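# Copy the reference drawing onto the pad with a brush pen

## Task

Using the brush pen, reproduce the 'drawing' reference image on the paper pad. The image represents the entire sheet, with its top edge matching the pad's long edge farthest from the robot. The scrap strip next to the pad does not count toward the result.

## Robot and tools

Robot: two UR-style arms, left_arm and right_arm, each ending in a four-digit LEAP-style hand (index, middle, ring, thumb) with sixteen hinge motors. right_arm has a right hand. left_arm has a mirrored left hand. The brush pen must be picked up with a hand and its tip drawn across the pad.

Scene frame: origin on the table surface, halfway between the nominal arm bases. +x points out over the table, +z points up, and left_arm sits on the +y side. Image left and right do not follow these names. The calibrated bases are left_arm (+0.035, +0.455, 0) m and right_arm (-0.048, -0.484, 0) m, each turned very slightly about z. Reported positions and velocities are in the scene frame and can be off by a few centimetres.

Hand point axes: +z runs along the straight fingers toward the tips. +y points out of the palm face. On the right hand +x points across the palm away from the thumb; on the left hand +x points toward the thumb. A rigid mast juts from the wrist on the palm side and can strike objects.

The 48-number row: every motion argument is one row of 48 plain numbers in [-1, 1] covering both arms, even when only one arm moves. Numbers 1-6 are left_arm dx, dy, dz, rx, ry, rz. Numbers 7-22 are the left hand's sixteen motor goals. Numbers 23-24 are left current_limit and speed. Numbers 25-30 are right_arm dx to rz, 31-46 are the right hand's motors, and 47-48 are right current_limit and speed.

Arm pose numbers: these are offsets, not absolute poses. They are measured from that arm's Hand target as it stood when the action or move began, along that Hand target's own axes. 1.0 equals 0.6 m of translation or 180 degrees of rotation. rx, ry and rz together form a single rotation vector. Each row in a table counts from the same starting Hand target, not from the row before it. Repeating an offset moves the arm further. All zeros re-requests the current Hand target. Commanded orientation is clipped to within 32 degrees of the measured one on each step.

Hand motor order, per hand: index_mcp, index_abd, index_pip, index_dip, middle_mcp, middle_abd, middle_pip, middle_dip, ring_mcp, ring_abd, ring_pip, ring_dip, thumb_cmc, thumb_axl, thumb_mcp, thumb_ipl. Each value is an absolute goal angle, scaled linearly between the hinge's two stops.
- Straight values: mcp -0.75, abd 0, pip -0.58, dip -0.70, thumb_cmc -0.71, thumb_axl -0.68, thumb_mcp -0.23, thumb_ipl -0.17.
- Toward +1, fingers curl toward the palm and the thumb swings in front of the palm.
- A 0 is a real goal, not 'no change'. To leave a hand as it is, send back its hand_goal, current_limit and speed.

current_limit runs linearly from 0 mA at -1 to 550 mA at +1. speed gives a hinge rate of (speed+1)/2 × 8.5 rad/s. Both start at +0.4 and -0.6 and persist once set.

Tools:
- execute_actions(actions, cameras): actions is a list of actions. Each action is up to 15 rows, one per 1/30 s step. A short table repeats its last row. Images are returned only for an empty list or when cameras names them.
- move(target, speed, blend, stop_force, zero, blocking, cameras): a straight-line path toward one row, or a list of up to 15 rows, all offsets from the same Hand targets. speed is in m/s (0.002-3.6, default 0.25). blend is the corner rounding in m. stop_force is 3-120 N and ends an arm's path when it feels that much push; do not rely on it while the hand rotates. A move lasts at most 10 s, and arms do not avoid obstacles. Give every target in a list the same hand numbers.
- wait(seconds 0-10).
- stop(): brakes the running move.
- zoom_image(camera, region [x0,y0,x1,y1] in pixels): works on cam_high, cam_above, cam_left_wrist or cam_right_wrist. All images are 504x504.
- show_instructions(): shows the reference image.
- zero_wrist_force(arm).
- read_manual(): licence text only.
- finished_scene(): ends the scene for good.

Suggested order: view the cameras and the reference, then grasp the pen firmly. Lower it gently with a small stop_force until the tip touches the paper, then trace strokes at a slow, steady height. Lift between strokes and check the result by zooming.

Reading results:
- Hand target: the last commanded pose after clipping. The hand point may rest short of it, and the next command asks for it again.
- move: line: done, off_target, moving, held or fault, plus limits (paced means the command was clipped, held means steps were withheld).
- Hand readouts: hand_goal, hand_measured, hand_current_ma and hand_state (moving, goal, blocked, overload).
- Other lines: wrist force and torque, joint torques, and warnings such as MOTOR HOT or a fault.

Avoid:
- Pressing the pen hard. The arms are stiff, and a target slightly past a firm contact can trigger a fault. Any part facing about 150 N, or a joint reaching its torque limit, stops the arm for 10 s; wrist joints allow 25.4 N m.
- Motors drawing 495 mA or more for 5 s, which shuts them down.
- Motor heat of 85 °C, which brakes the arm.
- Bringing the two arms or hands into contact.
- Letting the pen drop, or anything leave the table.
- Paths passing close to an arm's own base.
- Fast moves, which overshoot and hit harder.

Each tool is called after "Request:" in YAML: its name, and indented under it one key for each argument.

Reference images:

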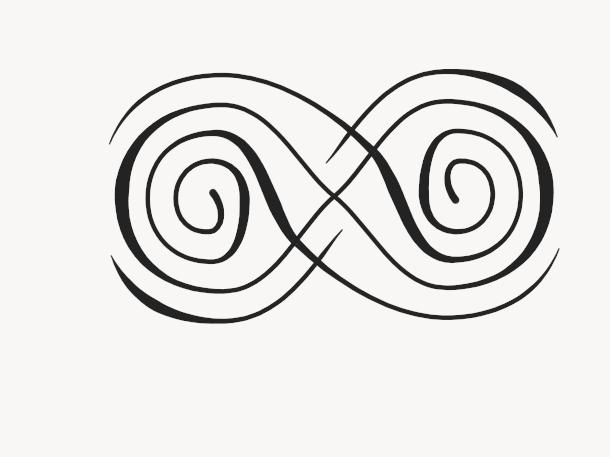

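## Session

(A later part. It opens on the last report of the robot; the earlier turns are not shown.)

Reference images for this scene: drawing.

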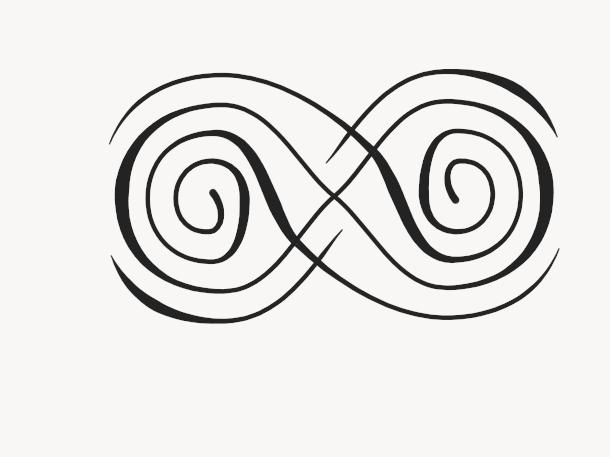

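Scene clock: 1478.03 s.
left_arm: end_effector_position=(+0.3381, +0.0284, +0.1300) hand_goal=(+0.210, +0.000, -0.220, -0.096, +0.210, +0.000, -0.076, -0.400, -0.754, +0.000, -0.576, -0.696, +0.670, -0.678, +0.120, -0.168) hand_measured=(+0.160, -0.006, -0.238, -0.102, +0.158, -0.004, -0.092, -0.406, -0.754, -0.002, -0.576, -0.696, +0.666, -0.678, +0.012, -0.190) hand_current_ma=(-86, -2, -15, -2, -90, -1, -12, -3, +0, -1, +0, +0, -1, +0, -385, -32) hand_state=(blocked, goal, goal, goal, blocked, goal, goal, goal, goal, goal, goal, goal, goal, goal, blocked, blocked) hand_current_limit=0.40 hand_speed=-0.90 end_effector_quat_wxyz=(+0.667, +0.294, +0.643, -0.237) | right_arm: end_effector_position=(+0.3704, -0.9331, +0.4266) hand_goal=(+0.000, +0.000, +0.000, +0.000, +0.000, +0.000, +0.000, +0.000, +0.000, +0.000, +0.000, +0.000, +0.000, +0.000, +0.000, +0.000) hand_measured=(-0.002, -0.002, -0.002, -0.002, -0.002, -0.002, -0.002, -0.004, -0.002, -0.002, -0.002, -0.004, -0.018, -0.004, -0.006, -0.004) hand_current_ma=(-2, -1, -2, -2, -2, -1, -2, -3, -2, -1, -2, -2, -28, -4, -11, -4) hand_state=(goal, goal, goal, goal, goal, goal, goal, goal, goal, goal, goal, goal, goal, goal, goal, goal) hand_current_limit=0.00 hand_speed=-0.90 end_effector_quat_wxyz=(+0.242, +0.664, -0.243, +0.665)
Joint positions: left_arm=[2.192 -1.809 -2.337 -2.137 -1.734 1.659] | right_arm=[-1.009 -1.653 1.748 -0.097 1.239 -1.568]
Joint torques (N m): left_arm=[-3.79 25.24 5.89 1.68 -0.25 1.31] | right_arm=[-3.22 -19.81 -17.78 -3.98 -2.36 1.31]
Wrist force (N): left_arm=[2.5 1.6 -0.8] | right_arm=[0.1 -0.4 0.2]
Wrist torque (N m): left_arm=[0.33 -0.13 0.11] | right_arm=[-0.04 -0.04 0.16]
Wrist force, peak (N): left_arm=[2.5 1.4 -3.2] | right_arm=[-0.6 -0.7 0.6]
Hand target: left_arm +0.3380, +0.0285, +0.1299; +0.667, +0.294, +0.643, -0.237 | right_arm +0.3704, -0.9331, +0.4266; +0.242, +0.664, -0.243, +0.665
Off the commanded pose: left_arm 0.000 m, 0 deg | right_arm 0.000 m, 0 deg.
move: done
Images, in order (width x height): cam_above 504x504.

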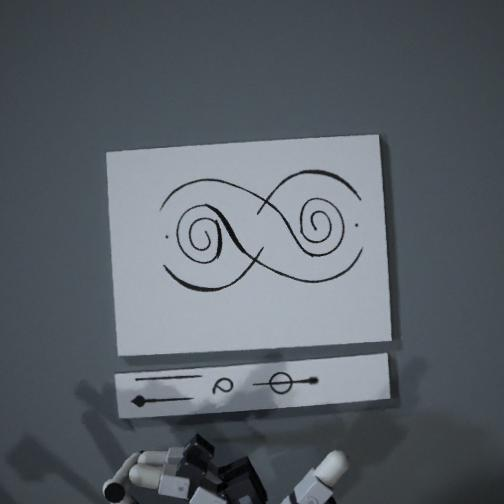

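Request:
move:
  target: [0.0415,0.0921,0.44,0,0,0,0.21,0,-0.22,-0.096,0.21,0,-0.076,-0.4,-0.754,0,-0.576,-0.696,0.671,-0.677,0.12,-0.168,0.4,-0.9,0,0,0,0,0,0,0,0,0,0,0,0,0,0,0,0,0,0,0,0,0,0,0,-0.9]
  speed: 0.25

Request:
move:
  target:
    - [0.00635,-0.08037,0.03724,0,0,0,0.21,0,-0.22,-0.096,0.21,0,-0.076,-0.4,-0.754,0,-0.576,-0.696,0.671,-0.677,0.12,-0.168,0.4,-0.9,0,0,0,0,0,0,0,0,0,0,0,0,0,0,0,0,0,0,0,0,0,0,0,-0.9]
    - [0.01863,-0.07392,0.04032,0,0,0,0.21,0,-0.22,-0.096,0.21,0,-0.076,-0.4,-0.754,0,-0.576,-0.696,0.671,-0.677,0.12,-0.168,0.4,-0.9,0,0,0,0,0,0,0,0,0,0,0,0,0,0,0,0,0,0,0,0,0,0,0,-0.9]
    - [0.02281,-0.05476,0.05473,0,0,0,0.21,0,-0.22,-0.096,0.21,0,-0.076,-0.4,-0.754,0,-0.576,-0.696,0.671,-0.677,0.12,-0.168,0.4,-0.9,0,0,0,0,0,0,0,0,0,0,0,0,0,0,0,0,0,0,0,0,0,0,0,-0.9]
    - [0.02365,-0.04516,0.06601,0,0,0,0.21,0,-0.22,-0.096,0.21,0,-0.076,-0.4,-0.754,0,-0.576,-0.696,0.671,-0.677,0.12,-0.168,0.4,-0.9,0,0,0,0,0,0,0,0,0,0,0,0,0,0,0,0,0,0,0,0,0,0,0,-0.9]
    - [0.02424,-0.03842,0.07547,0,0,0,0.21,0,-0.22,-0.096,0.21,0,-0.076,-0.4,-0.754,0,-0.576,-0.696,0.671,-0.677,0.12,-0.168,0.4,-0.9,0,0,0,0,0,0,0,0,0,0,0,0,0,0,0,0,0,0,0,0,0,0,0,-0.9]
    - [0.02081,-0.02987,0.0972,0,0,0,0.21,0,-0.22,-0.096,0.21,0,-0.076,-0.4,-0.754,0,-0.576,-0.696,0.671,-0.677,0.12,-0.168,0.4,-0.9,0,0,0,0,0,0,0,0,0,0,0,0,0,0,0,0,0,0,0,0,0,0,0,-0.9]
    - [0.00352,-0.11276,0.03303,0,0,0,0.21,0,-0.22,-0.096,0.21,0,-0.076,-0.4,-0.754,0,-0.576,-0.696,0.671,-0.677,0.12,-0.168,0.4,-0.9,0,0,0,0,0,0,0,0,0,0,0,0,0,0,0,0,0,0,0,0,0,0,0,-0.9]
    - [0.01568,-0.10759,0.0288,0,0,0,0.21,0,-0.22,-0.096,0.21,0,-0.076,-0.4,-0.754,0,-0.576,-0.696,0.671,-0.677,0.12,-0.168,0.4,-0.9,0,0,0,0,0,0,0,0,0,0,0,0,0,0,0,0,0,0,0,0,0,0,0,-0.9]
    - [0.02056,-0.08044,0.02475,0,0,0,0.21,0,-0.22,-0.096,0.21,0,-0.076,-0.4,-0.754,0,-0.576,-0.696,0.671,-0.677,0.12,-0.168,0.4,-0.9,0,0,0,0,0,0,0,0,0,0,0,0,0,0,0,0,0,0,0,0,0,0,0,-0.9]
    - [0.0218,-0.06633,0.02885,0,0,0,0.21,0,-0.22,-0.096,0.21,0,-0.076,-0.4,-0.754,0,-0.576,-0.696,0.671,-0.677,0.12,-0.168,0.4,-0.9,0,0,0,0,0,0,0,0,0,0,0,0,0,0,0,0,0,0,0,0,0,0,0,-0.9]
    - [0.0232,-0.05035,0.0355,0,0,0,0.21,0,-0.22,-0.096,0.21,0,-0.076,-0.4,-0.754,0,-0.576,-0.696,0.671,-0.677,0.12,-0.168,0.4,-0.9,0,0,0,0,0,0,0,0,0,0,0,0,0,0,0,0,0,0,0,0,0,0,0,-0.9]
    - [0.02541,-0.02509,0.04677,0,0,0,0.21,0,-0.22,-0.096,0.21,0,-0.076,-0.4,-0.754,0,-0.576,-0.696,0.671,-0.677,0.12,-0.168,0.4,-0.9,0,0,0,0,0,0,0,0,0,0,0,0,0,0,0,0,0,0,0,0,0,0,0,-0.9]
    - [0.02612,-0.01691,0.04917,0,0,0,0.21,0,-0.22,-0.096,0.21,0,-0.076,-0.4,-0.754,0,-0.576,-0.696,0.671,-0.677,0.12,-0.168,0.4,-0.9,0,0,0,0,0,0,0,0,0,0,0,0,0,0,0,0,0,0,0,0,0,0,0,-0.9]
    - [0.024,0.00659,0.05201,0,0,0,0.21,0,-0.22,-0.096,0.21,0,-0.076,-0.4,-0.754,0,-0.576,-0.696,0.671,-0.677,0.12,-0.168,0.4,-0.9,0,0,0,0,0,0,0,0,0,0,0,0,0,0,0,0,0,0,0,0,0,0,0,-0.9]
    - [0,0,0,0,0,0,0.21,0,-0.22,-0.096,0.21,0,-0.076,-0.4,-0.754,0,-0.576,-0.696,0.671,-0.677,0.12,-0.168,0.4,-0.9,0,0,0,0,0,0,0,0,0,0,0,0,0,0,0,0,0,0,0,0,0,0,0,-0.9]
  speed: [0.2,0.06,0.06,0.06,0.06,0.06,0.15,0.06,0.06,0.06,0.06,0.06,0.06,0.06,0.15]
  blend: 0.003

Request:
move:
  target:
    - [0.00605,-0.08382,0.036,0,0,0,0.21,0,-0.22,-0.096,0.21,0,-0.076,-0.4,-0.754,0,-0.576,-0.696,0.671,-0.677,0.12,-0.168,0.4,-0.9,0,0,0,0,0,0,0,0,0,0,0,0,0,0,0,0,0,0,0,0,0,0,0,-0.9]
    - [0.0184,-0.07648,0.03823,0,0,0,0.21,0,-0.22,-0.096,0.21,0,-0.076,-0.4,-0.754,0,-0.576,-0.696,0.671,-0.677,0.12,-0.168,0.4,-0.9,0,0,0,0,0,0,0,0,0,0,0,0,0,0,0,0,0,0,0,0,0,0,0,-0.9]
    - [0.0224,-0.05947,0.0456,0,0,0,0.21,0,-0.22,-0.096,0.21,0,-0.076,-0.4,-0.754,0,-0.576,-0.696,0.671,-0.677,0.12,-0.168,0.4,-0.9,0,0,0,0,0,0,0,0,0,0,0,0,0,0,0,0,0,0,0,0,0,0,0,-0.9]
    - [0.02388,-0.04261,0.06129,0,0,0,0.21,0,-0.22,-0.096,0.21,0,-0.076,-0.4,-0.754,0,-0.576,-0.696,0.671,-0.677,0.12,-0.168,0.4,-0.9,0,0,0,0,0,0,0,0,0,0,0,0,0,0,0,0,0,0,0,0,0,0,0,-0.9]
    - [0.02463,-0.034,0.07237,0,0,0,0.21,0,-0.22,-0.096,0.21,0,-0.076,-0.4,-0.754,0,-0.576,-0.696,0.671,-0.677,0.12,-0.168,0.4,-0.9,0,0,0,0,0,0,0,0,0,0,0,0,0,0,0,0,0,0,0,0,0,0,0,-0.9]
    - [0.02107,-0.02696,0.09668,0,0,0,0.21,0,-0.22,-0.096,0.21,0,-0.076,-0.4,-0.754,0,-0.576,-0.696,0.671,-0.677,0.12,-0.168,0.4,-0.9,0,0,0,0,0,0,0,0,0,0,0,0,0,0,0,0,0,0,0,0,0,0,0,-0.9]
    - [0.00349,-0.11305,0.03273,0,0,0,0.21,0,-0.22,-0.096,0.21,0,-0.076,-0.4,-0.754,0,-0.576,-0.696,0.671,-0.677,0.12,-0.168,0.4,-0.9,0,0,0,0,0,0,0,0,0,0,0,0,0,0,0,0,0,0,0,0,0,0,0,-0.9]
    - [0.01553,-0.10932,0.02818,0,0,0,0.21,0,-0.22,-0.096,0.21,0,-0.076,-0.4,-0.754,0,-0.576,-0.696,0.671,-0.677,0.12,-0.168,0.4,-0.9,0,0,0,0,0,0,0,0,0,0,0,0,0,0,0,0,0,0,0,0,0,0,0,-0.9]
    - [0.02048,-0.08134,0.02071,0,0,0,0.21,0,-0.22,-0.096,0.21,0,-0.076,-0.4,-0.754,0,-0.576,-0.696,0.671,-0.677,0.12,-0.168,0.4,-0.9,0,0,0,0,0,0,0,0,0,0,0,0,0,0,0,0,0,0,0,0,0,0,0,-0.9]
    - [0.02185,-0.06568,0.02368,0,0,0,0.21,0,-0.22,-0.096,0.21,0,-0.076,-0.4,-0.754,0,-0.576,-0.696,0.671,-0.677,0.12,-0.168,0.4,-0.9,0,0,0,0,0,0,0,0,0,0,0,0,0,0,0,0,0,0,0,0,0,0,0,-0.9]
    - [0.02336,-0.04845,0.03094,0,0,0,0.21,0,-0.22,-0.096,0.21,0,-0.076,-0.4,-0.754,0,-0.576,-0.696,0.671,-0.677,0.12,-0.168,0.4,-0.9,0,0,0,0,0,0,0,0,0,0,0,0,0,0,0,0,0,0,0,0,0,0,0,-0.9]
    - [0.02558,-0.02312,0.04169,0,0,0,0.21,0,-0.22,-0.096,0.21,0,-0.076,-0.4,-0.754,0,-0.576,-0.696,0.671,-0.677,0.12,-0.168,0.4,-0.9,0,0,0,0,0,0,0,0,0,0,0,0,0,0,0,0,0,0,0,0,0,0,0,-0.9]
    - [0.02667,-0.01073,0.04552,0,0,0,0.21,0,-0.22,-0.096,0.21,0,-0.076,-0.4,-0.754,0,-0.576,-0.696,0.671,-0.677,0.12,-0.168,0.4,-0.9,0,0,0,0,0,0,0,0,0,0,0,0,0,0,0,0,0,0,0,0,0,0,0,-0.9]
    - [0.02421,0.00899,0.04857,0,0,0,0.21,0,-0.22,-0.096,0.21,0,-0.076,-0.4,-0.754,0,-0.576,-0.696,0.671,-0.677,0.12,-0.168,0.4,-0.9,0,0,0,0,0,0,0,0,0,0,0,0,0,0,0,0,0,0,0,0,0,0,0,-0.9]
    - [0,0,0,0,0,0,0.21,0,-0.22,-0.096,0.21,0,-0.076,-0.4,-0.754,0,-0.576,-0.696,0.671,-0.677,0.12,-0.168,0.4,-0.9,0,0,0,0,0,0,0,0,0,0,0,0,0,0,0,0,0,0,0,0,0,0,0,-0.9]
  speed: [0.2,0.06,0.06,0.06,0.06,0.06,0.15,0.06,0.06,0.06,0.06,0.06,0.06,0.06,0.15]
  blend: 0.003

Request:
move:
  target:
    - [0.01335,-0.00036,0.01516,0,0,0,0.21,0,-0.22,-0.096,0.21,0,-0.076,-0.4,-0.754,0,-0.576,-0.696,0.671,-0.677,0.12,-0.168,0.4,-0.9,0,0,0,0,0,0,0,0,0,0,0,0,0,0,0,0,0,0,0,0,0,0,0,-0.9]
    - [0.02494,-0.00175,0.00641,0,0,0,0.21,0,-0.22,-0.096,0.21,0,-0.076,-0.4,-0.754,0,-0.576,-0.696,0.671,-0.677,0.12,-0.168,0.4,-0.9,0,0,0,0,0,0,0,0,0,0,0,0,0,0,0,0,0,0,0,0,0,0,0,-0.9]
    - [0.02723,-0.00419,-0.03696,0,0,0,0.21,0,-0.22,-0.096,0.21,0,-0.076,-0.4,-0.754,0,-0.576,-0.696,0.671,-0.677,0.12,-0.168,0.4,-0.9,0,0,0,0,0,0,0,0,0,0,0,0,0,0,0,0,0,0,0,0,0,0,0,-0.9]
    - [0.02703,-0.00642,-0.06053,0,0,0,0.21,0,-0.22,-0.096,0.21,0,-0.076,-0.4,-0.754,0,-0.576,-0.696,0.671,-0.677,0.12,-0.168,0.4,-0.9,0,0,0,0,0,0,0,0,0,0,0,0,0,0,0,0,0,0,0,0,0,0,0,-0.9]
    - [0.02696,-0.00723,-0.07749,0,0,0,0.21,0,-0.22,-0.096,0.21,0,-0.076,-0.4,-0.754,0,-0.576,-0.696,0.671,-0.677,0.12,-0.168,0.4,-0.9,0,0,0,0,0,0,0,0,0,0,0,0,0,0,0,0,0,0,0,0,0,0,0,-0.9]
    - [0.02713,-0.00527,-0.09666,0,0,0,0.21,0,-0.22,-0.096,0.21,0,-0.076,-0.4,-0.754,0,-0.576,-0.696,0.671,-0.677,0.12,-0.168,0.4,-0.9,0,0,0,0,0,0,0,0,0,0,0,0,0,0,0,0,0,0,0,0,0,0,0,-0.9]
    - [0.02789,0.00339,-0.11452,0,0,0,0.21,0,-0.22,-0.096,0.21,0,-0.076,-0.4,-0.754,0,-0.576,-0.696,0.671,-0.677,0.12,-0.168,0.4,-0.9,0,0,0,0,0,0,0,0,0,0,0,0,0,0,0,0,0,0,0,0,0,0,0,-0.9]
    - [0.02931,0.01965,-0.12976,0,0,0,0.21,0,-0.22,-0.096,0.21,0,-0.076,-0.4,-0.754,0,-0.576,-0.696,0.671,-0.677,0.12,-0.168,0.4,-0.9,0,0,0,0,0,0,0,0,0,0,0,0,0,0,0,0,0,0,0,0,0,0,0,-0.9]
    - [0.03136,0.04316,-0.14263,0,0,0,0.21,0,-0.22,-0.096,0.21,0,-0.076,-0.4,-0.754,0,-0.576,-0.696,0.671,-0.677,0.12,-0.168,0.4,-0.9,0,0,0,0,0,0,0,0,0,0,0,0,0,0,0,0,0,0,0,0,0,0,0,-0.9]
    - [0.03338,0.06619,-0.14718,0,0,0,0.21,0,-0.22,-0.096,0.21,0,-0.076,-0.4,-0.754,0,-0.576,-0.696,0.671,-0.677,0.12,-0.168,0.4,-0.9,0,0,0,0,0,0,0,0,0,0,0,0,0,0,0,0,0,0,0,0,0,0,0,-0.9]
    - [0.03528,0.08793,-0.14413,0,0,0,0.21,0,-0.22,-0.096,0.21,0,-0.076,-0.4,-0.754,0,-0.576,-0.696,0.671,-0.677,0.12,-0.168,0.4,-0.9,0,0,0,0,0,0,0,0,0,0,0,0,0,0,0,0,0,0,0,0,0,0,0,-0.9]
    - [0.03721,0.10997,-0.13386,0,0,0,0.21,0,-0.22,-0.096,0.21,0,-0.076,-0.4,-0.754,0,-0.576,-0.696,0.671,-0.677,0.12,-0.168,0.4,-0.9,0,0,0,0,0,0,0,0,0,0,0,0,0,0,0,0,0,0,0,0,0,0,0,-0.9]
    - [0.0388,0.12805,-0.1182,0,0,0,0.21,0,-0.22,-0.096,0.21,0,-0.076,-0.4,-0.754,0,-0.576,-0.696,0.671,-0.677,0.12,-0.168,0.4,-0.9,0,0,0,0,0,0,0,0,0,0,0,0,0,0,0,0,0,0,0,0,0,0,0,-0.9]
    - [0.03412,0.14149,-0.10102,0,0,0,0.21,0,-0.22,-0.096,0.21,0,-0.076,-0.4,-0.754,0,-0.576,-0.696,0.671,-0.677,0.12,-0.168,0.4,-0.9,0,0,0,0,0,0,0,0,0,0,0,0,0,0,0,0,0,0,0,0,0,0,0,-0.9]
    - [0.02359,0.11678,-0.12896,0,0,0,0.21,0,-0.22,-0.096,0.21,0,-0.076,-0.4,-0.754,0,-0.576,-0.696,0.671,-0.677,0.12,-0.168,0.4,-0.9,0,0,0,0,0,0,0,0,0,0,0,0,0,0,0,0,0,0,0,0,0,0,0,-0.9]
  speed: [0.15,0.06,0.06,0.06,0.06,0.06,0.06,0.06,0.06,0.06,0.06,0.06,0.06,0.06,0.15]
  blend: 0.003

Request:
move:
  target:
    - [0.01227,0.00637,0.00657,0,0,0,0.21,0,-0.22,-0.096,0.21,0,-0.076,-0.4,-0.754,0,-0.576,-0.696,0.671,-0.677,0.12,-0.168,0.4,-0.9,0,0,0,0,0,0,0,0,0,0,0,0,0,0,0,0,0,0,0,0,0,0,0,-0.9]
    - [0.01586,0.01869,0.02094,0,0,0,0.21,0,-0.22,-0.096,0.21,0,-0.076,-0.4,-0.754,0,-0.576,-0.696,0.671,-0.677,0.12,-0.168,0.4,-0.9,0,0,0,0,0,0,0,0,0,0,0,0,0,0,0,0,0,0,0,0,0,0,0,-0.9]
    - [0.01668,0.02805,0.03973,0,0,0,0.21,0,-0.22,-0.096,0.21,0,-0.076,-0.4,-0.754,0,-0.576,-0.696,0.671,-0.677,0.12,-0.168,0.4,-0.9,0,0,0,0,0,0,0,0,0,0,0,0,0,0,0,0,0,0,0,0,0,0,0,-0.9]
    - [0.01692,0.03076,0.05976,0,0,0,0.21,0,-0.22,-0.096,0.21,0,-0.076,-0.4,-0.754,0,-0.576,-0.696,0.671,-0.677,0.12,-0.168,0.4,-0.9,0,0,0,0,0,0,0,0,0,0,0,0,0,0,0,0,0,0,0,0,0,0,0,-0.9]
    - [0.01663,0.02753,0.08094,0,0,0,0.21,0,-0.22,-0.096,0.21,0,-0.076,-0.4,-0.754,0,-0.576,-0.696,0.671,-0.677,0.12,-0.168,0.4,-0.9,0,0,0,0,0,0,0,0,0,0,0,0,0,0,0,0,0,0,0,0,0,0,0,-0.9]
    - [0.01581,0.01803,0.10244,0,0,0,0.21,0,-0.22,-0.096,0.21,0,-0.076,-0.4,-0.754,0,-0.576,-0.696,0.671,-0.677,0.12,-0.168,0.4,-0.9,0,0,0,0,0,0,0,0,0,0,0,0,0,0,0,0,0,0,0,0,0,0,0,-0.9]
    - [0.01461,0.00434,0.11681,0,0,0,0.21,0,-0.22,-0.096,0.21,0,-0.076,-0.4,-0.754,0,-0.576,-0.696,0.671,-0.677,0.12,-0.168,0.4,-0.9,0,0,0,0,0,0,0,0,0,0,0,0,0,0,0,0,0,0,0,0,0,0,0,-0.9]
    - [0.01333,-0.01028,0.12912,0,0,0,0.21,0,-0.22,-0.096,0.21,0,-0.076,-0.4,-0.754,0,-0.576,-0.696,0.671,-0.677,0.12,-0.168,0.4,-0.9,0,0,0,0,0,0,0,0,0,0,0,0,0,0,0,0,0,0,0,0,0,0,0,-0.9]
    - [0.01175,-0.02834,0.13483,0,0,0,0.21,0,-0.22,-0.096,0.21,0,-0.076,-0.4,-0.754,0,-0.576,-0.696,0.671,-0.677,0.12,-0.168,0.4,-0.9,0,0,0,0,0,0,0,0,0,0,0,0,0,0,0,0,0,0,0,0,0,0,0,-0.9]
    - [0.01015,-0.04661,0.13437,0,0,0,0.21,0,-0.22,-0.096,0.21,0,-0.076,-0.4,-0.754,0,-0.576,-0.696,0.671,-0.677,0.12,-0.168,0.4,-0.9,0,0,0,0,0,0,0,0,0,0,0,0,0,0,0,0,0,0,0,0,0,0,0,-0.9]
    - [0.00847,-0.06584,0.13289,0,0,0,0.21,0,-0.22,-0.096,0.21,0,-0.076,-0.4,-0.754,0,-0.576,-0.696,0.671,-0.677,0.12,-0.168,0.4,-0.9,0,0,0,0,0,0,0,0,0,0,0,0,0,0,0,0,0,0,0,0,0,0,0,-0.9]
    - [0.00624,-0.09126,0.13086,0,0,0,0.21,0,-0.22,-0.096,0.21,0,-0.076,-0.4,-0.754,0,-0.576,-0.696,0.671,-0.677,0.12,-0.168,0.4,-0.9,0,0,0,0,0,0,0,0,0,0,0,0,0,0,0,0,0,0,0,0,0,0,0,-0.9]
    - [0.00447,-0.11158,0.12884,0,0,0,0.21,0,-0.22,-0.096,0.21,0,-0.076,-0.4,-0.754,0,-0.576,-0.696,0.671,-0.677,0.12,-0.168,0.4,-0.9,0,0,0,0,0,0,0,0,0,0,0,0,0,0,0,0,0,0,0,0,0,0,0,-0.9]
    - [-0.00285,-0.13787,0.12795,0,0,0,0.21,0,-0.22,-0.096,0.21,0,-0.076,-0.4,-0.754,0,-0.576,-0.696,0.671,-0.677,0.12,-0.168,0.4,-0.9,0,0,0,0,0,0,0,0,0,0,0,0,0,0,0,0,0,0,0,0,0,0,0,-0.9]
    - [-0.02359,-0.11678,0.12896,0,0,0,0.21,0,-0.22,-0.096,0.21,0,-0.076,-0.4,-0.754,0,-0.576,-0.696,0.671,-0.677,0.12,-0.168,0.4,-0.9,0,0,0,0,0,0,0,0,0,0,0,0,0,0,0,0,0,0,0,0,0,0,0,-0.9]
  speed: [0.06,0.06,0.06,0.06,0.06,0.06,0.06,0.06,0.06,0.06,0.06,0.06,0.06,0.06,0.1]
  blend: 0.003

Request:
move:
  target:
    - [0.01671,0.03813,-0.14003,0,0,0,0.21,0,-0.22,-0.096,0.21,0,-0.076,-0.4,-0.754,0,-0.576,-0.696,0.671,-0.677,0.12,-0.168,0.4,-0.9,0,0,0,0,0,0,0,0,0,0,0,0,0,0,0,0,0,0,0,0,0,0,0,-0.9]
    - [0.02917,0.04676,-0.14302,0,0,0,0.21,0,-0.22,-0.096,0.21,0,-0.076,-0.4,-0.754,0,-0.576,-0.696,0.671,-0.677,0.12,-0.168,0.4,-0.9,0,0,0,0,0,0,0,0,0,0,0,0,0,0,0,0,0,0,0,0,0,0,0,-0.9]
    - [0.03385,0.07153,-0.14718,0,0,0,0.21,0,-0.22,-0.096,0.21,0,-0.076,-0.4,-0.754,0,-0.576,-0.696,0.671,-0.677,0.12,-0.168,0.4,-0.9,0,0,0,0,0,0,0,0,0,0,0,0,0,0,0,0,0,0,0,0,0,0,0,-0.9]
    - [0.03588,0.08897,-0.14562,0,0,0,0.21,0,-0.22,-0.096,0.21,0,-0.076,-0.4,-0.754,0,-0.576,-0.696,0.671,-0.677,0.12,-0.168,0.4,-0.9,0,0,0,0,0,0,0,0,0,0,0,0,0,0,0,0,0,0,0,0,0,0,0,-0.9]
    - [0.03862,0.11269,-0.13531,0,0,0,0.21,0,-0.22,-0.096,0.21,0,-0.076,-0.4,-0.754,0,-0.576,-0.696,0.671,-0.677,0.12,-0.168,0.4,-0.9,0,0,0,0,0,0,0,0,0,0,0,0,0,0,0,0,0,0,0,0,0,0,0,-0.9]
    - [0.04078,0.13162,-0.11823,0,0,0,0.21,0,-0.22,-0.096,0.21,0,-0.076,-0.4,-0.754,0,-0.576,-0.696,0.671,-0.677,0.12,-0.168,0.4,-0.9,0,0,0,0,0,0,0,0,0,0,0,0,0,0,0,0,0,0,0,0,0,0,0,-0.9]
    - [0.04162,0.14121,-0.10422,0,0,0,0.21,0,-0.22,-0.096,0.21,0,-0.076,-0.4,-0.754,0,-0.576,-0.696,0.671,-0.677,0.12,-0.168,0.4,-0.9,0,0,0,0,0,0,0,0,0,0,0,0,0,0,0,0,0,0,0,0,0,0,0,-0.9]
    - [0.04188,0.148,-0.0884,0,0,0,0.21,0,-0.22,-0.096,0.21,0,-0.076,-0.4,-0.754,0,-0.576,-0.696,0.671,-0.677,0.12,-0.168,0.4,-0.9,0,0,0,0,0,0,0,0,0,0,0,0,0,0,0,0,0,0,0,0,0,0,0,-0.9]
    - [0.04135,0.14956,-0.06846,0,0,0,0.21,0,-0.22,-0.096,0.21,0,-0.076,-0.4,-0.754,0,-0.576,-0.696,0.671,-0.677,0.12,-0.168,0.4,-0.9,0,0,0,0,0,0,0,0,0,0,0,0,0,0,0,0,0,0,0,0,0,0,0,-0.9]
    - [0.04036,0.14582,-0.04787,0,0,0,0.21,0,-0.22,-0.096,0.21,0,-0.076,-0.4,-0.754,0,-0.576,-0.696,0.671,-0.677,0.12,-0.168,0.4,-0.9,0,0,0,0,0,0,0,0,0,0,0,0,0,0,0,0,0,0,0,0,0,0,0,-0.9]
    - [0.03429,0.1338,-0.02433,0,0,0,0.21,0,-0.22,-0.096,0.21,0,-0.076,-0.4,-0.754,0,-0.576,-0.696,0.671,-0.677,0.12,-0.168,0.4,-0.9,0,0,0,0,0,0,0,0,0,0,0,0,0,0,0,0,0,0,0,0,0,0,0,-0.9]
    - [0,0,0,0,0,0,0.21,0,-0.22,-0.096,0.21,0,-0.076,-0.4,-0.754,0,-0.576,-0.696,0.671,-0.677,0.12,-0.168,0.4,-0.9,0,0,0,0,0,0,0,0,0,0,0,0,0,0,0,0,0,0,0,0,0,0,0,-0.9]
  speed: [0.2,0.06,0.06,0.06,0.06,0.06,0.06,0.06,0.06,0.06,0.06,0.15]
  blend: 0.003

Request:
move:
  target:
    - [0.01678,0.03898,-0.13914,0,0,0,0.21,0,-0.22,-0.096,0.21,0,-0.076,-0.4,-0.754,0,-0.576,-0.696,0.671,-0.677,0.12,-0.168,0.4,-0.9,0,0,0,0,0,0,0,0,0,0,0,0,0,0,0,0,0,0,0,0,0,0,0,-0.9]
    - [0.02927,0.04789,-0.14183,0,0,0,0.21,0,-0.22,-0.096,0.21,0,-0.076,-0.4,-0.754,0,-0.576,-0.696,0.671,-0.677,0.12,-0.168,0.4,-0.9,0,0,0,0,0,0,0,0,0,0,0,0,0,0,0,0,0,0,0,0,0,0,0,-0.9]
    - [0.03387,0.07177,-0.14513,0,0,0,0.21,0,-0.22,-0.096,0.21,0,-0.076,-0.4,-0.754,0,-0.576,-0.696,0.671,-0.677,0.12,-0.168,0.4,-0.9,0,0,0,0,0,0,0,0,0,0,0,0,0,0,0,0,0,0,0,0,0,0,0,-0.9]
    - [0.03585,0.08866,-0.14237,0,0,0,0.21,0,-0.22,-0.096,0.21,0,-0.076,-0.4,-0.754,0,-0.576,-0.696,0.671,-0.677,0.12,-0.168,0.4,-0.9,0,0,0,0,0,0,0,0,0,0,0,0,0,0,0,0,0,0,0,0,0,0,0,-0.9]
    - [0.03844,0.11061,-0.13081,0,0,0,0.21,0,-0.22,-0.096,0.21,0,-0.076,-0.4,-0.754,0,-0.576,-0.696,0.671,-0.677,0.12,-0.168,0.4,-0.9,0,0,0,0,0,0,0,0,0,0,0,0,0,0,0,0,0,0,0,0,0,0,0,-0.9]
    - [0.04042,0.1275,-0.11326,0,0,0,0.21,0,-0.22,-0.096,0.21,0,-0.076,-0.4,-0.754,0,-0.576,-0.696,0.671,-0.677,0.12,-0.168,0.4,-0.9,0,0,0,0,0,0,0,0,0,0,0,0,0,0,0,0,0,0,0,0,0,0,0,-0.9]
    - [0.04122,0.13664,-0.09984,0,0,0,0.21,0,-0.22,-0.096,0.21,0,-0.076,-0.4,-0.754,0,-0.576,-0.696,0.671,-0.677,0.12,-0.168,0.4,-0.9,0,0,0,0,0,0,0,0,0,0,0,0,0,0,0,0,0,0,0,0,0,0,0,-0.9]
    - [0.04143,0.14283,-0.08572,0,0,0,0.21,0,-0.22,-0.096,0.21,0,-0.076,-0.4,-0.754,0,-0.576,-0.696,0.671,-0.677,0.12,-0.168,0.4,-0.9,0,0,0,0,0,0,0,0,0,0,0,0,0,0,0,0,0,0,0,0,0,0,0,-0.9]
    - [0.04096,0.14513,-0.06762,0,0,0,0.21,0,-0.22,-0.096,0.21,0,-0.076,-0.4,-0.754,0,-0.576,-0.696,0.671,-0.677,0.12,-0.168,0.4,-0.9,0,0,0,0,0,0,0,0,0,0,0,0,0,0,0,0,0,0,0,0,0,0,0,-0.9]
    - [0.04009,0.14281,-0.04817,0,0,0,0.21,0,-0.22,-0.096,0.21,0,-0.076,-0.4,-0.754,0,-0.576,-0.696,0.671,-0.677,0.12,-0.168,0.4,-0.9,0,0,0,0,0,0,0,0,0,0,0,0,0,0,0,0,0,0,0,0,0,0,0,-0.9]
    - [0.03417,0.13239,-0.02582,0,0,0,0.21,0,-0.22,-0.096,0.21,0,-0.076,-0.4,-0.754,0,-0.576,-0.696,0.671,-0.677,0.12,-0.168,0.4,-0.9,0,0,0,0,0,0,0,0,0,0,0,0,0,0,0,0,0,0,0,0,0,0,0,-0.9]
    - [0,0,0,0,0,0,0.21,0,-0.22,-0.096,0.21,0,-0.076,-0.4,-0.754,0,-0.576,-0.696,0.671,-0.677,0.12,-0.168,0.4,-0.9,0,0,0,0,0,0,0,0,0,0,0,0,0,0,0,0,0,0,0,0,0,0,0,-0.9]
  speed: [0.2,0.06,0.06,0.06,0.06,0.06,0.06,0.06,0.06,0.06,0.06,0.15]
  blend: 0.003

Request:
move:
  target: [-0.0415,-0.0921,-0.44,0,0,0,0.21,0,-0.22,-0.096,0.21,0,-0.076,-0.4,-0.754,0,-0.576,-0.696,0.671,-0.677,0.12,-0.168,0.4,-0.9,0,0,0,0,0,0,0,0,0,0,0,0,0,0,0,0,0,0,0,0,0,0,0,-0.9]
  speed: 0.25
  cameras: ["cam_above"]

Request:
zoom_image:
  camera: "cam_above"
  region: [145, 160, 265, 310]

Request:
zoom_image:
  camera: "cam_above"
  region: [245, 150, 385, 300]

Scene clock: 1606.57 s.
left_arm: end_effector_position=(+0.5673, -0.1143, +0.1102) hand_goal=(+0.210, +0.000, -0.220, -0.096, +0.210, +0.000, -0.076, -0.400, -0.754, +0.000, -0.576, -0.696, +0.670, -0.678, +0.120, -0.168) hand_measured=(+0.160, -0.006, -0.238, -0.102, +0.158, -0.004, -0.092, -0.406, -0.754, -0.002, -0.576, -0.696, +0.666, -0.678, +0.012, -0.190) hand_current_ma=(-86, -2, -15, -2, -90, -1, -12, -3, +0, -1, +0, +0, -1, +0, -385, -32) hand_state=(blocked, goal, goal, goal, blocked, goal, goal, goal, goal, goal, goal, goal, goal, goal, blocked, blocked) hand_current_limit=0.40 hand_speed=-0.90 end_effector_quat_wxyz=(+0.667, +0.294, +0.643, -0.237) | right_arm: end_effector_position=(+0.3704, -0.9331, +0.4266) hand_goal=(+0.000, +0.000, +0.000, +0.000, +0.000, +0.000, +0.000, +0.000, +0.000, +0.000, +0.000, +0.000, +0.000, +0.000, +0.000, +0.000) hand_measured=(-0.002, -0.002, -0.002, -0.002, -0.002, -0.002, -0.002, -0.004, -0.002, -0.002, -0.002, -0.004, -0.018, -0.004, -0.006, -0.004) hand_current_ma=(-2, -1, -2, -2, -2, -1, -2, -3, -2, -1, -2, -2, -28, -4, -11, -4) hand_state=(goal, goal, goal, goal, goal, goal, goal, goal, goal, goal, goal, goal, goal, goal, goal, goal) hand_current_limit=0.00 hand_speed=-0.90 end_effector_quat_wxyz=(+0.242, +0.664, -0.243, +0.665)
Joint positions: left_arm=[2.371 -2.239 -1.666 -2.377 -1.555 1.659] | right_arm=[-1.009 -1.653 1.748 -0.097 1.239 -1.568]
Joint torques (N m): left_arm=[-5.66 41.58 26.6 1.13 -0.98 -0.77] | right_arm=[-3.37 -19.79 -18.78 -3.96 -2.35 1.26]
Wrist force (N): left_arm=[2.6 1.7 -0.8] | right_arm=[-0.1 -0.6 0.5]
Wrist torque (N m): left_arm=[0.31 -0.16 0.04] | right_arm=[-0.10 -0.04 0.14]
Wrist force, peak (N): left_arm=[2.6 1.2 -3.2] | right_arm=[-0.3 -0.9 0.6]
Hand target: left_arm +0.5673, -0.1143, +0.1102; +0.667, +0.294, +0.643, -0.237 | right_arm +0.3704, -0.9331, +0.4266; +0.242, +0.664, -0.243, +0.665
Off the commanded pose: left_arm 0.000 m, 0 deg | right_arm 0.000 m, 0 deg.
move: done

Scene clock: 1610.27 s.
left_arm: end_effector_position=(+0.5673, -0.1144, +0.1102) hand_goal=(+0.210, +0.000, -0.220, -0.096, +0.210, +0.000, -0.076, -0.400, -0.754, +0.000, -0.576, -0.696, +0.670, -0.678, +0.120, -0.168) hand_measured=(+0.160, -0.006, -0.238, -0.102, +0.158, -0.004, -0.092, -0.406, -0.754, -0.002, -0.576, -0.696, +0.666, -0.678, +0.012, -0.190) hand_current_ma=(-86, -2, -15, -2, -90, -1, -12, -3, +0, -1, +0, +0, -1, +0, -385, -32) hand_state=(blocked, goal, goal, goal, blocked, goal, goal, goal, goal, goal, goal, goal, goal, goal, blocked, blocked) hand_current_limit=0.40 hand_speed=-0.90 end_effector_quat_wxyz=(+0.667, +0.294, +0.643, -0.237) | right_arm: end_effector_position=(+0.3704, -0.9331, +0.4266) hand_goal=(+0.000, +0.000, +0.000, +0.000, +0.000, +0.000, +0.000, +0.000, +0.000, +0.000, +0.000, +0.000, +0.000, +0.000, +0.000, +0.000) hand_measured=(-0.002, -0.002, -0.002, -0.002, -0.002, -0.002, -0.002, -0.004, -0.002, -0.002, -0.002, -0.004, -0.018, -0.004, -0.006, -0.004) hand_current_ma=(-2, -1, -2, -2, -2, -1, -2, -3, -2, -1, -2, -2, -28, -4, -11, -4) hand_state=(goal, goal, goal, goal, goal, goal, goal, goal, goal, goal, goal, goal, goal, goal, goal, goal) hand_current_limit=0.00 hand_speed=-0.90 end_effector_quat_wxyz=(+0.242, +0.664, -0.243, +0.665)
Joint positions: left_arm=[2.371 -2.24 -1.665 -2.378 -1.555 1.659] | right_arm=[-1.009 -1.653 1.748 -0.097 1.239 -1.568]
Joint torques (N m): left_arm=[8.11 49.83 10.51 0.96 1.53 -0.75] | right_arm=[-4.08 -19.85 -18.55 -3.93 -2.42 1.22]
Wrist force (N): left_arm=[2.7 1.6 -0.9] | right_arm=[-0.2 -0.6 0.4]
Wrist torque (N m): left_arm=[0.31 -0.16 0.06] | right_arm=[-0.09 -0.01 0.13]
Wrist force, peak (N): left_arm=[2.8 3.6 -1.8] | right_arm=[-0.2 -0.8 0.8]
Hand target: left_arm +0.5673, -0.1143, +0.1102; +0.667, +0.294, +0.643, -0.237 | right_arm +0.3704, -0.9331, +0.4266; +0.242, +0.664, -0.243, +0.665
Off the commanded pose: left_arm 0.000 m, 0 deg | right_arm 0.000 m, 0 deg.
move: done; blend cut to 0.0026 m at target 12, 0.0026 m at target 13

Scene clock: 1614.10 s.
left_arm: end_effector_position=(+0.5673, -0.1144, +0.1102) hand_goal=(+0.210, +0.000, -0.220, -0.096, +0.210, +0.000, -0.076, -0.400, -0.754, +0.000, -0.576, -0.696, +0.670, -0.678, +0.120, -0.168) hand_measured=(+0.160, -0.006, -0.238, -0.102, +0.158, -0.004, -0.092, -0.406, -0.754, -0.002, -0.576, -0.696, +0.666, -0.678, +0.012, -0.190) hand_current_ma=(-86, -2, -15, -2, -90, -1, -12, -3, +0, -1, +0, +0, -1, +0, -385, -32) hand_state=(blocked, goal, goal, goal, blocked, goal, goal, goal, goal, goal, goal, goal, goal, goal, blocked, blocked) hand_current_limit=0.40 hand_speed=-0.90 end_effector_quat_wxyz=(+0.667, +0.294, +0.643, -0.237) | right_arm: end_effector_position=(+0.3704, -0.9331, +0.4266) hand_goal=(+0.000, +0.000, +0.000, +0.000, +0.000, +0.000, +0.000, +0.000, +0.000, +0.000, +0.000, +0.000, +0.000, +0.000, +0.000, +0.000) hand_measured=(-0.002, -0.002, -0.002, -0.002, -0.002, -0.002, -0.002, -0.004, -0.002, -0.002, -0.002, -0.004, -0.018, -0.004, -0.006, -0.004) hand_current_ma=(-2, -1, -2, -2, -2, -1, -2, -3, -2, -1, -2, -2, -28, -4, -11, -4) hand_state=(goal, goal, goal, goal, goal, goal, goal, goal, goal, goal, goal, goal, goal, goal, goal, goal) hand_current_limit=0.00 hand_speed=-0.90 end_effector_quat_wxyz=(+0.242, +0.664, -0.243, +0.665)
Joint positions: left_arm=[2.371 -2.24 -1.665 -2.378 -1.555 1.659] | right_arm=[-1.009 -1.653 1.748 -0.097 1.239 -1.568]
Joint torques (N m): left_arm=[6.37 47.92 10.65 0.89 1.39 -0.7] | right_arm=[-3.26 -19.87 -18.87 -4.01 -2.36 1.22]
Wrist force (N): left_arm=[2.6 1.8 -0.8] | right_arm=[-0.1 -0.6 0.5]
Wrist torque (N m): left_arm=[0.32 -0.17 0.05] | right_arm=[-0.09 -0.02 0.13]
Wrist force, peak (N): left_arm=[2.5 3.8 -2.0] | right_arm=[-0.2 -0.7 0.8]
Hand target: left_arm +0.5673, -0.1143, +0.1102; +0.667, +0.294, +0.643, -0.237 | right_arm +0.3704, -0.9331, +0.4266; +0.242, +0.664, -0.243, +0.665
Off the commanded pose: left_arm 0.000 m, 0 deg | right_arm 0.000 m, 0 deg.
move: done

Scene clock: 1617.83 s.
left_arm: end_effector_position=(+0.5614, -0.0095, +0.1023) hand_goal=(+0.210, +0.000, -0.220, -0.096, +0.210, +0.000, -0.076, -0.400, -0.754, +0.000, -0.576, -0.696, +0.670, -0.678, +0.120, -0.168) hand_measured=(+0.160, -0.006, -0.238, -0.102, +0.158, -0.004, -0.092, -0.406, -0.754, -0.002, -0.576, -0.696, +0.666, -0.678, +0.012, -0.190) hand_current_ma=(-86, -2, -15, -2, -90, -1, -12, -3, +0, -1, +0, +0, -1, +0, -385, -32) hand_state=(blocked, goal, goal, goal, blocked, goal, goal, goal, goal, goal, goal, goal, goal, goal, blocked, blocked) hand_current_limit=0.40 hand_speed=-0.90 end_effector_quat_wxyz=(+0.667, +0.294, +0.643, -0.237) | right_arm: end_effector_position=(+0.3704, -0.9331, +0.4266) hand_goal=(+0.000, +0.000, +0.000, +0.000, +0.000, +0.000, +0.000, +0.000, +0.000, +0.000, +0.000, +0.000, +0.000, +0.000, +0.000, +0.000) hand_measured=(-0.002, -0.002, -0.002, -0.002, -0.002, -0.002, -0.002, -0.004, -0.002, -0.002, -0.002, -0.004, -0.018, -0.004, -0.006, -0.004) hand_current_ma=(-2, -1, -2, -2, -2, -1, -2, -3, -2, -1, -2, -2, -28, -4, -11, -4) hand_state=(goal, goal, goal, goal, goal, goal, goal, goal, goal, goal, goal, goal, goal, goal, goal, goal) hand_current_limit=0.00 hand_speed=-0.90 end_effector_quat_wxyz=(+0.242, +0.664, -0.243, +0.665)
Joint positions: left_arm=[2.526 -2.106 -1.952 -2.224 -1.4 1.659] | right_arm=[-1.009 -1.653 1.748 -0.097 1.239 -1.568]
Joint torques (N m): left_arm=[-1.79 33.75 12.87 0.93 0.37 0.42] | right_arm=[-3.21 -19.94 -19.01 -3.96 -2.45 1.19]
Wrist force (N): left_arm=[2.5 1.9 -1.1] | right_arm=[-0.3 -0.4 0.3]
Wrist torque (N m): left_arm=[0.32 -0.15 0.05] | right_arm=[-0.05 0.00 0.13]
Wrist force, peak (N): left_arm=[3.3 3.2 0.2] | right_arm=[-0.2 -0.7 0.8]
Hand target: left_arm +0.5613, -0.0095, +0.1023; +0.667, +0.294, +0.643, -0.237 | right_arm +0.3704, -0.9331, +0.4266; +0.242, +0.664, -0.243, +0.665
Off the commanded pose: left_arm 0.000 m, 0 deg | right_arm 0.000 m, 0 deg.
move: done

Scene clock: 1621.23 s.
left_arm: end_effector_position=(+0.5673, -0.1143, +0.1103) hand_goal=(+0.210, +0.000, -0.220, -0.096, +0.210, +0.000, -0.076, -0.400, -0.754, +0.000, -0.576, -0.696, +0.670, -0.678, +0.120, -0.168) hand_measured=(+0.160, -0.006, -0.238, -0.102, +0.158, -0.004, -0.092, -0.406, -0.754, -0.002, -0.576, -0.696, +0.666, -0.678, +0.012, -0.190) hand_current_ma=(-86, -2, -15, -2, -90, -1, -12, -3, +0, -1, +0, +0, -1, +0, -385, -32) hand_state=(blocked, goal, goal, goal, blocked, goal, goal, goal, goal, goal, goal, goal, goal, goal, blocked, blocked) hand_current_limit=0.40 hand_speed=-0.90 end_effector_quat_wxyz=(+0.667, +0.294, +0.643, -0.237) | right_arm: end_effector_position=(+0.3704, -0.9331, +0.4266) hand_goal=(+0.000, +0.000, +0.000, +0.000, +0.000, +0.000, +0.000, +0.000, +0.000, +0.000, +0.000, +0.000, +0.000, +0.000, +0.000, +0.000) hand_measured=(-0.002, -0.002, -0.002, -0.002, -0.002, -0.002, -0.002, -0.004, -0.002, -0.002, -0.002, -0.004, -0.018, -0.004, -0.006, -0.004) hand_current_ma=(-2, -1, -2, -2, -2, -1, -2, -3, -2, -1, -2, -2, -28, -4, -11, -4) hand_state=(goal, goal, goal, goal, goal, goal, goal, goal, goal, goal, goal, goal, goal, goal, goal, goal) hand_current_limit=0.00 hand_speed=-0.90 end_effector_quat_wxyz=(+0.242, +0.664, -0.243, +0.665)
Joint positions: left_arm=[2.371 -2.239 -1.665 -2.378 -1.555 1.659] | right_arm=[-1.009 -1.653 1.748 -0.097 1.239 -1.568]
Joint torques (N m): left_arm=[-6.8 32.1 16.6 2.91 -1.68 0.25] | right_arm=[-3.56 -20.13 -18.58 -3.98 -2.29 1.1]
Wrist force (N): left_arm=[2.8 1.6 -1.3] | right_arm=[-0.1 -0.6 0.5]
Wrist torque (N m): left_arm=[0.34 -0.19 0.07] | right_arm=[-0.10 -0.02 0.14]
Wrist force, peak (N): left_arm=[3.3 2.2 -1.1] | right_arm=[-0.2 -0.8 0.8]
Hand target: left_arm +0.5673, -0.1143, +0.1102; +0.667, +0.294, +0.643, -0.237 | right_arm +0.3704, -0.9331, +0.4266; +0.242, +0.664, -0.243, +0.665
Off the commanded pose: left_arm 0.000 m, 0 deg | right_arm 0.000 m, 0 deg.
move: done

Scene clock: 1624.83 s.
left_arm: end_effector_position=(+0.5674, -0.1143, +0.1101) hand_goal=(+0.210, +0.000, -0.220, -0.096, +0.210, +0.000, -0.076, -0.400, -0.754, +0.000, -0.576, -0.696, +0.670, -0.678, +0.120, -0.168) hand_measured=(+0.160, -0.006, -0.238, -0.102, +0.158, -0.004, -0.092, -0.406, -0.754, -0.002, -0.576, -0.696, +0.666, -0.678, +0.012, -0.190) hand_current_ma=(-86, -2, -15, -2, -90, -1, -12, -3, +0, -1, +0, +0, -1, +0, -385, -32) hand_state=(blocked, goal, goal, goal, blocked, goal, goal, goal, goal, goal, goal, goal, goal, goal, blocked, blocked) hand_current_limit=0.40 hand_speed=-0.90 end_effector_quat_wxyz=(+0.667, +0.294, +0.643, -0.237) | right_arm: end_effector_position=(+0.3704, -0.9331, +0.4266) hand_goal=(+0.000, +0.000, +0.000, +0.000, +0.000, +0.000, +0.000, +0.000, +0.000, +0.000, +0.000, +0.000, +0.000, +0.000, +0.000, +0.000) hand_measured=(-0.002, -0.002, -0.002, -0.002, -0.002, -0.002, -0.002, -0.004, -0.002, -0.002, -0.002, -0.004, -0.018, -0.004, -0.006, -0.004) hand_current_ma=(-2, -1, -2, -2, -2, -1, -2, -3, -2, -1, -2, -2, -28, -4, -11, -4) hand_state=(goal, goal, goal, goal, goal, goal, goal, goal, goal, goal, goal, goal, goal, goal, goal, goal) hand_current_limit=0.00 hand_speed=-0.90 end_effector_quat_wxyz=(+0.242, +0.664, -0.243, +0.665)
Joint positions: left_arm=[2.371 -2.24 -1.665 -2.378 -1.555 1.659] | right_arm=[-1.009 -1.653 1.748 -0.097 1.239 -1.568]
Joint torques (N m): left_arm=[-5.15 59.04 14.74 2.27 -0.56 0.9] | right_arm=[-3.29 -20.4 -18.89 -3.97 -2.37 1.1]
Wrist force (N): left_arm=[2.6 1.7 -0.9] | right_arm=[-0.1 -0.6 0.5]
Wrist torque (N m): left_arm=[0.31 -0.17 0.06] | right_arm=[-0.11 -0.02 0.13]
Wrist force, peak (N): left_arm=[3.3 2.9 -1.4] | right_arm=[-0.3 -0.8 0.5]
Hand target: left_arm +0.5673, -0.1143, +0.1102; +0.667, +0.294, +0.643, -0.237 | right_arm +0.3704, -0.9331, +0.4266; +0.242, +0.664, -0.243, +0.665
Off the commanded pose: left_arm 0.000 m, 0 deg | right_arm 0.000 m, 0 deg.
move: done

Scene clock: 1628.33 s.
left_arm: end_effector_position=(+0.5674, -0.1143, +0.1101) hand_goal=(+0.210, +0.000, -0.220, -0.096, +0.210, +0.000, -0.076, -0.400, -0.754, +0.000, -0.576, -0.696, +0.670, -0.678, +0.120, -0.168) hand_measured=(+0.160, -0.006, -0.238, -0.102, +0.158, -0.004, -0.092, -0.406, -0.754, -0.002, -0.576, -0.696, +0.666, -0.678, +0.012, -0.190) hand_current_ma=(-86, -2, -15, -2, -90, -1, -12, -3, +0, -1, +0, +0, -1, +0, -385, -32) hand_state=(blocked, goal, goal, goal, blocked, goal, goal, goal, goal, goal, goal, goal, goal, goal, blocked, blocked) hand_current_limit=0.40 hand_speed=-0.90 end_effector_quat_wxyz=(+0.667, +0.294, +0.643, -0.237) | right_arm: end_effector_position=(+0.3704, -0.9331, +0.4266) hand_goal=(+0.000, +0.000, +0.000, +0.000, +0.000, +0.000, +0.000, +0.000, +0.000, +0.000, +0.000, +0.000, +0.000, +0.000, +0.000, +0.000) hand_measured=(-0.002, -0.002, -0.002, -0.002, -0.002, -0.002, -0.002, -0.004, -0.002, -0.002, -0.002, -0.004, -0.018, -0.004, -0.006, -0.004) hand_current_ma=(-2, -1, -2, -2, -2, -1, -2, -3, -2, -1, -2, -2, -28, -4, -11, -4) hand_state=(goal, goal, goal, goal, goal, goal, goal, goal, goal, goal, goal, goal, goal, goal, goal, goal) hand_current_limit=0.00 hand_speed=-0.90 end_effector_quat_wxyz=(+0.242, +0.664, -0.243, +0.665)
Joint positions: left_arm=[2.371 -2.24 -1.665 -2.378 -1.555 1.659] | right_arm=[-1.009 -1.653 1.748 -0.097 1.239 -1.568]
Joint torques (N m): left_arm=[-5.38 60.83 13.87 2.47 -0.47 1.03] | right_arm=[-3.6 -20.34 -19.48 -4.02 -2.43 0.84]
Wrist force (N): left_arm=[2.6 1.8 -1.1] | right_arm=[-0.3 -0.4 0.6]
Wrist torque (N m): left_arm=[0.35 -0.17 0.06] | right_arm=[-0.08 -0.01 0.13]
Wrist force, peak (N): left_arm=[3.3 2.5 -1.8] | right_arm=[-0.3 -0.7 0.7]
Hand target: left_arm +0.5673, -0.1143, +0.1102; +0.667, +0.294, +0.643, -0.237 | right_arm +0.3704, -0.9331, +0.4266; +0.242, +0.664, -0.243, +0.665
Off the commanded pose: left_arm 0.000 m, 0 deg | right_arm 0.000 m, 0 deg.
move: done

Scene clock: 1629.90 s.
left_arm: end_effector_position=(+0.3381, +0.0284, +0.1300) hand_goal=(+0.210, +0.000, -0.220, -0.096, +0.210, +0.000, -0.076, -0.400, -0.754, +0.000, -0.576, -0.696, +0.670, -0.678, +0.120, -0.168) hand_measured=(+0.160, -0.006, -0.238, -0.102, +0.158, -0.004, -0.092, -0.406, -0.754, -0.002, -0.576, -0.696, +0.666, -0.678, +0.012, -0.190) hand_current_ma=(-86, -2, -15, -2, -90, -1, -12, -3, +0, -1, +0, +0, -1, +0, -385, -32) hand_state=(blocked, goal, goal, goal, blocked, goal, goal, goal, goal, goal, goal, goal, goal, goal, blocked, blocked) hand_current_limit=0.40 hand_speed=-0.90 end_effector_quat_wxyz=(+0.667, +0.294, +0.643, -0.237) | right_arm: end_effector_position=(+0.3704, -0.9331, +0.4266) hand_goal=(+0.000, +0.000, +0.000, +0.000, +0.000, +0.000, +0.000, +0.000, +0.000, +0.000, +0.000, +0.000, +0.000, +0.000, +0.000, +0.000) hand_measured=(-0.002, -0.002, -0.002, -0.002, -0.002, -0.002, -0.002, -0.004, -0.002, -0.002, -0.002, -0.004, -0.018, -0.004, -0.006, -0.004) hand_current_ma=(-2, -1, -2, -2, -2, -1, -2, -3, -2, -1, -2, -2, -28, -4, -11, -4) hand_state=(goal, goal, goal, goal, goal, goal, goal, goal, goal, goal, goal, goal, goal, goal, goal, goal) hand_current_limit=0.00 hand_speed=-0.90 end_effector_quat_wxyz=(+0.242, +0.664, -0.243, +0.665)
Joint positions: left_arm=[2.192 -1.809 -2.337 -2.137 -1.734 1.659] | right_arm=[-1.009 -1.653 1.748 -0.097 1.239 -1.568]
Joint torques (N m): left_arm=[-3.97 24.39 5.55 1.67 -0.29 1.13] | right_arm=[-3.85 -20.39 -19.83 -3.94 -2.39 0.89]
Wrist force (N): left_arm=[2.9 1.6 -0.8] | right_arm=[0.2 -0.6 0.4]
Wrist torque (N m): left_arm=[0.35 -0.18 0.14] | right_arm=[-0.10 -0.06 0.16]
Wrist force, peak (N): left_arm=[3.1 1.8 -2.0] | right_arm=[-0.3 -0.8 0.6]
Hand target: left_arm +0.3380, +0.0285, +0.1299; +0.667, +0.294, +0.643, -0.237 | right_arm +0.3704, -0.9331, +0.4266; +0.242, +0.664, -0.243, +0.665
Off the commanded pose: left_arm 0.000 m, 0 deg | right_arm 0.000 m, 0 deg.
move: done
Images, in order (width x height): cam_above 504x504.

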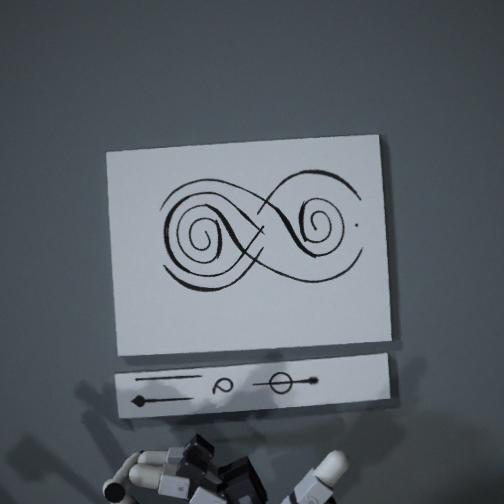

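Scaled by 3.360 from the camera's 504x504 image, which has a finer 720x720 frame.

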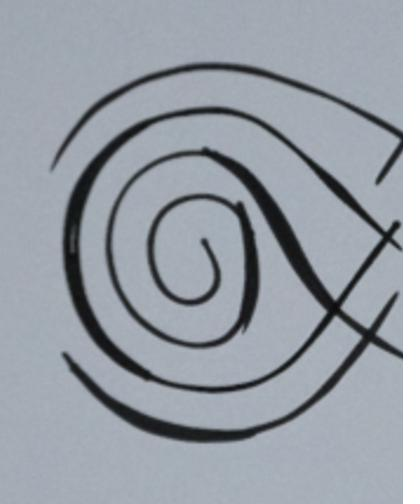

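Scaled by 3.360 from the camera's 504x504 image, which has a finer 720x720 frame.

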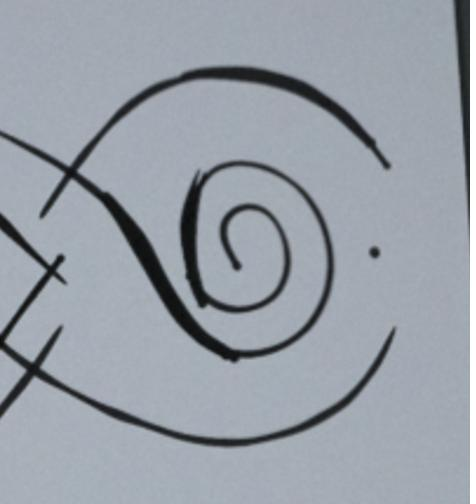

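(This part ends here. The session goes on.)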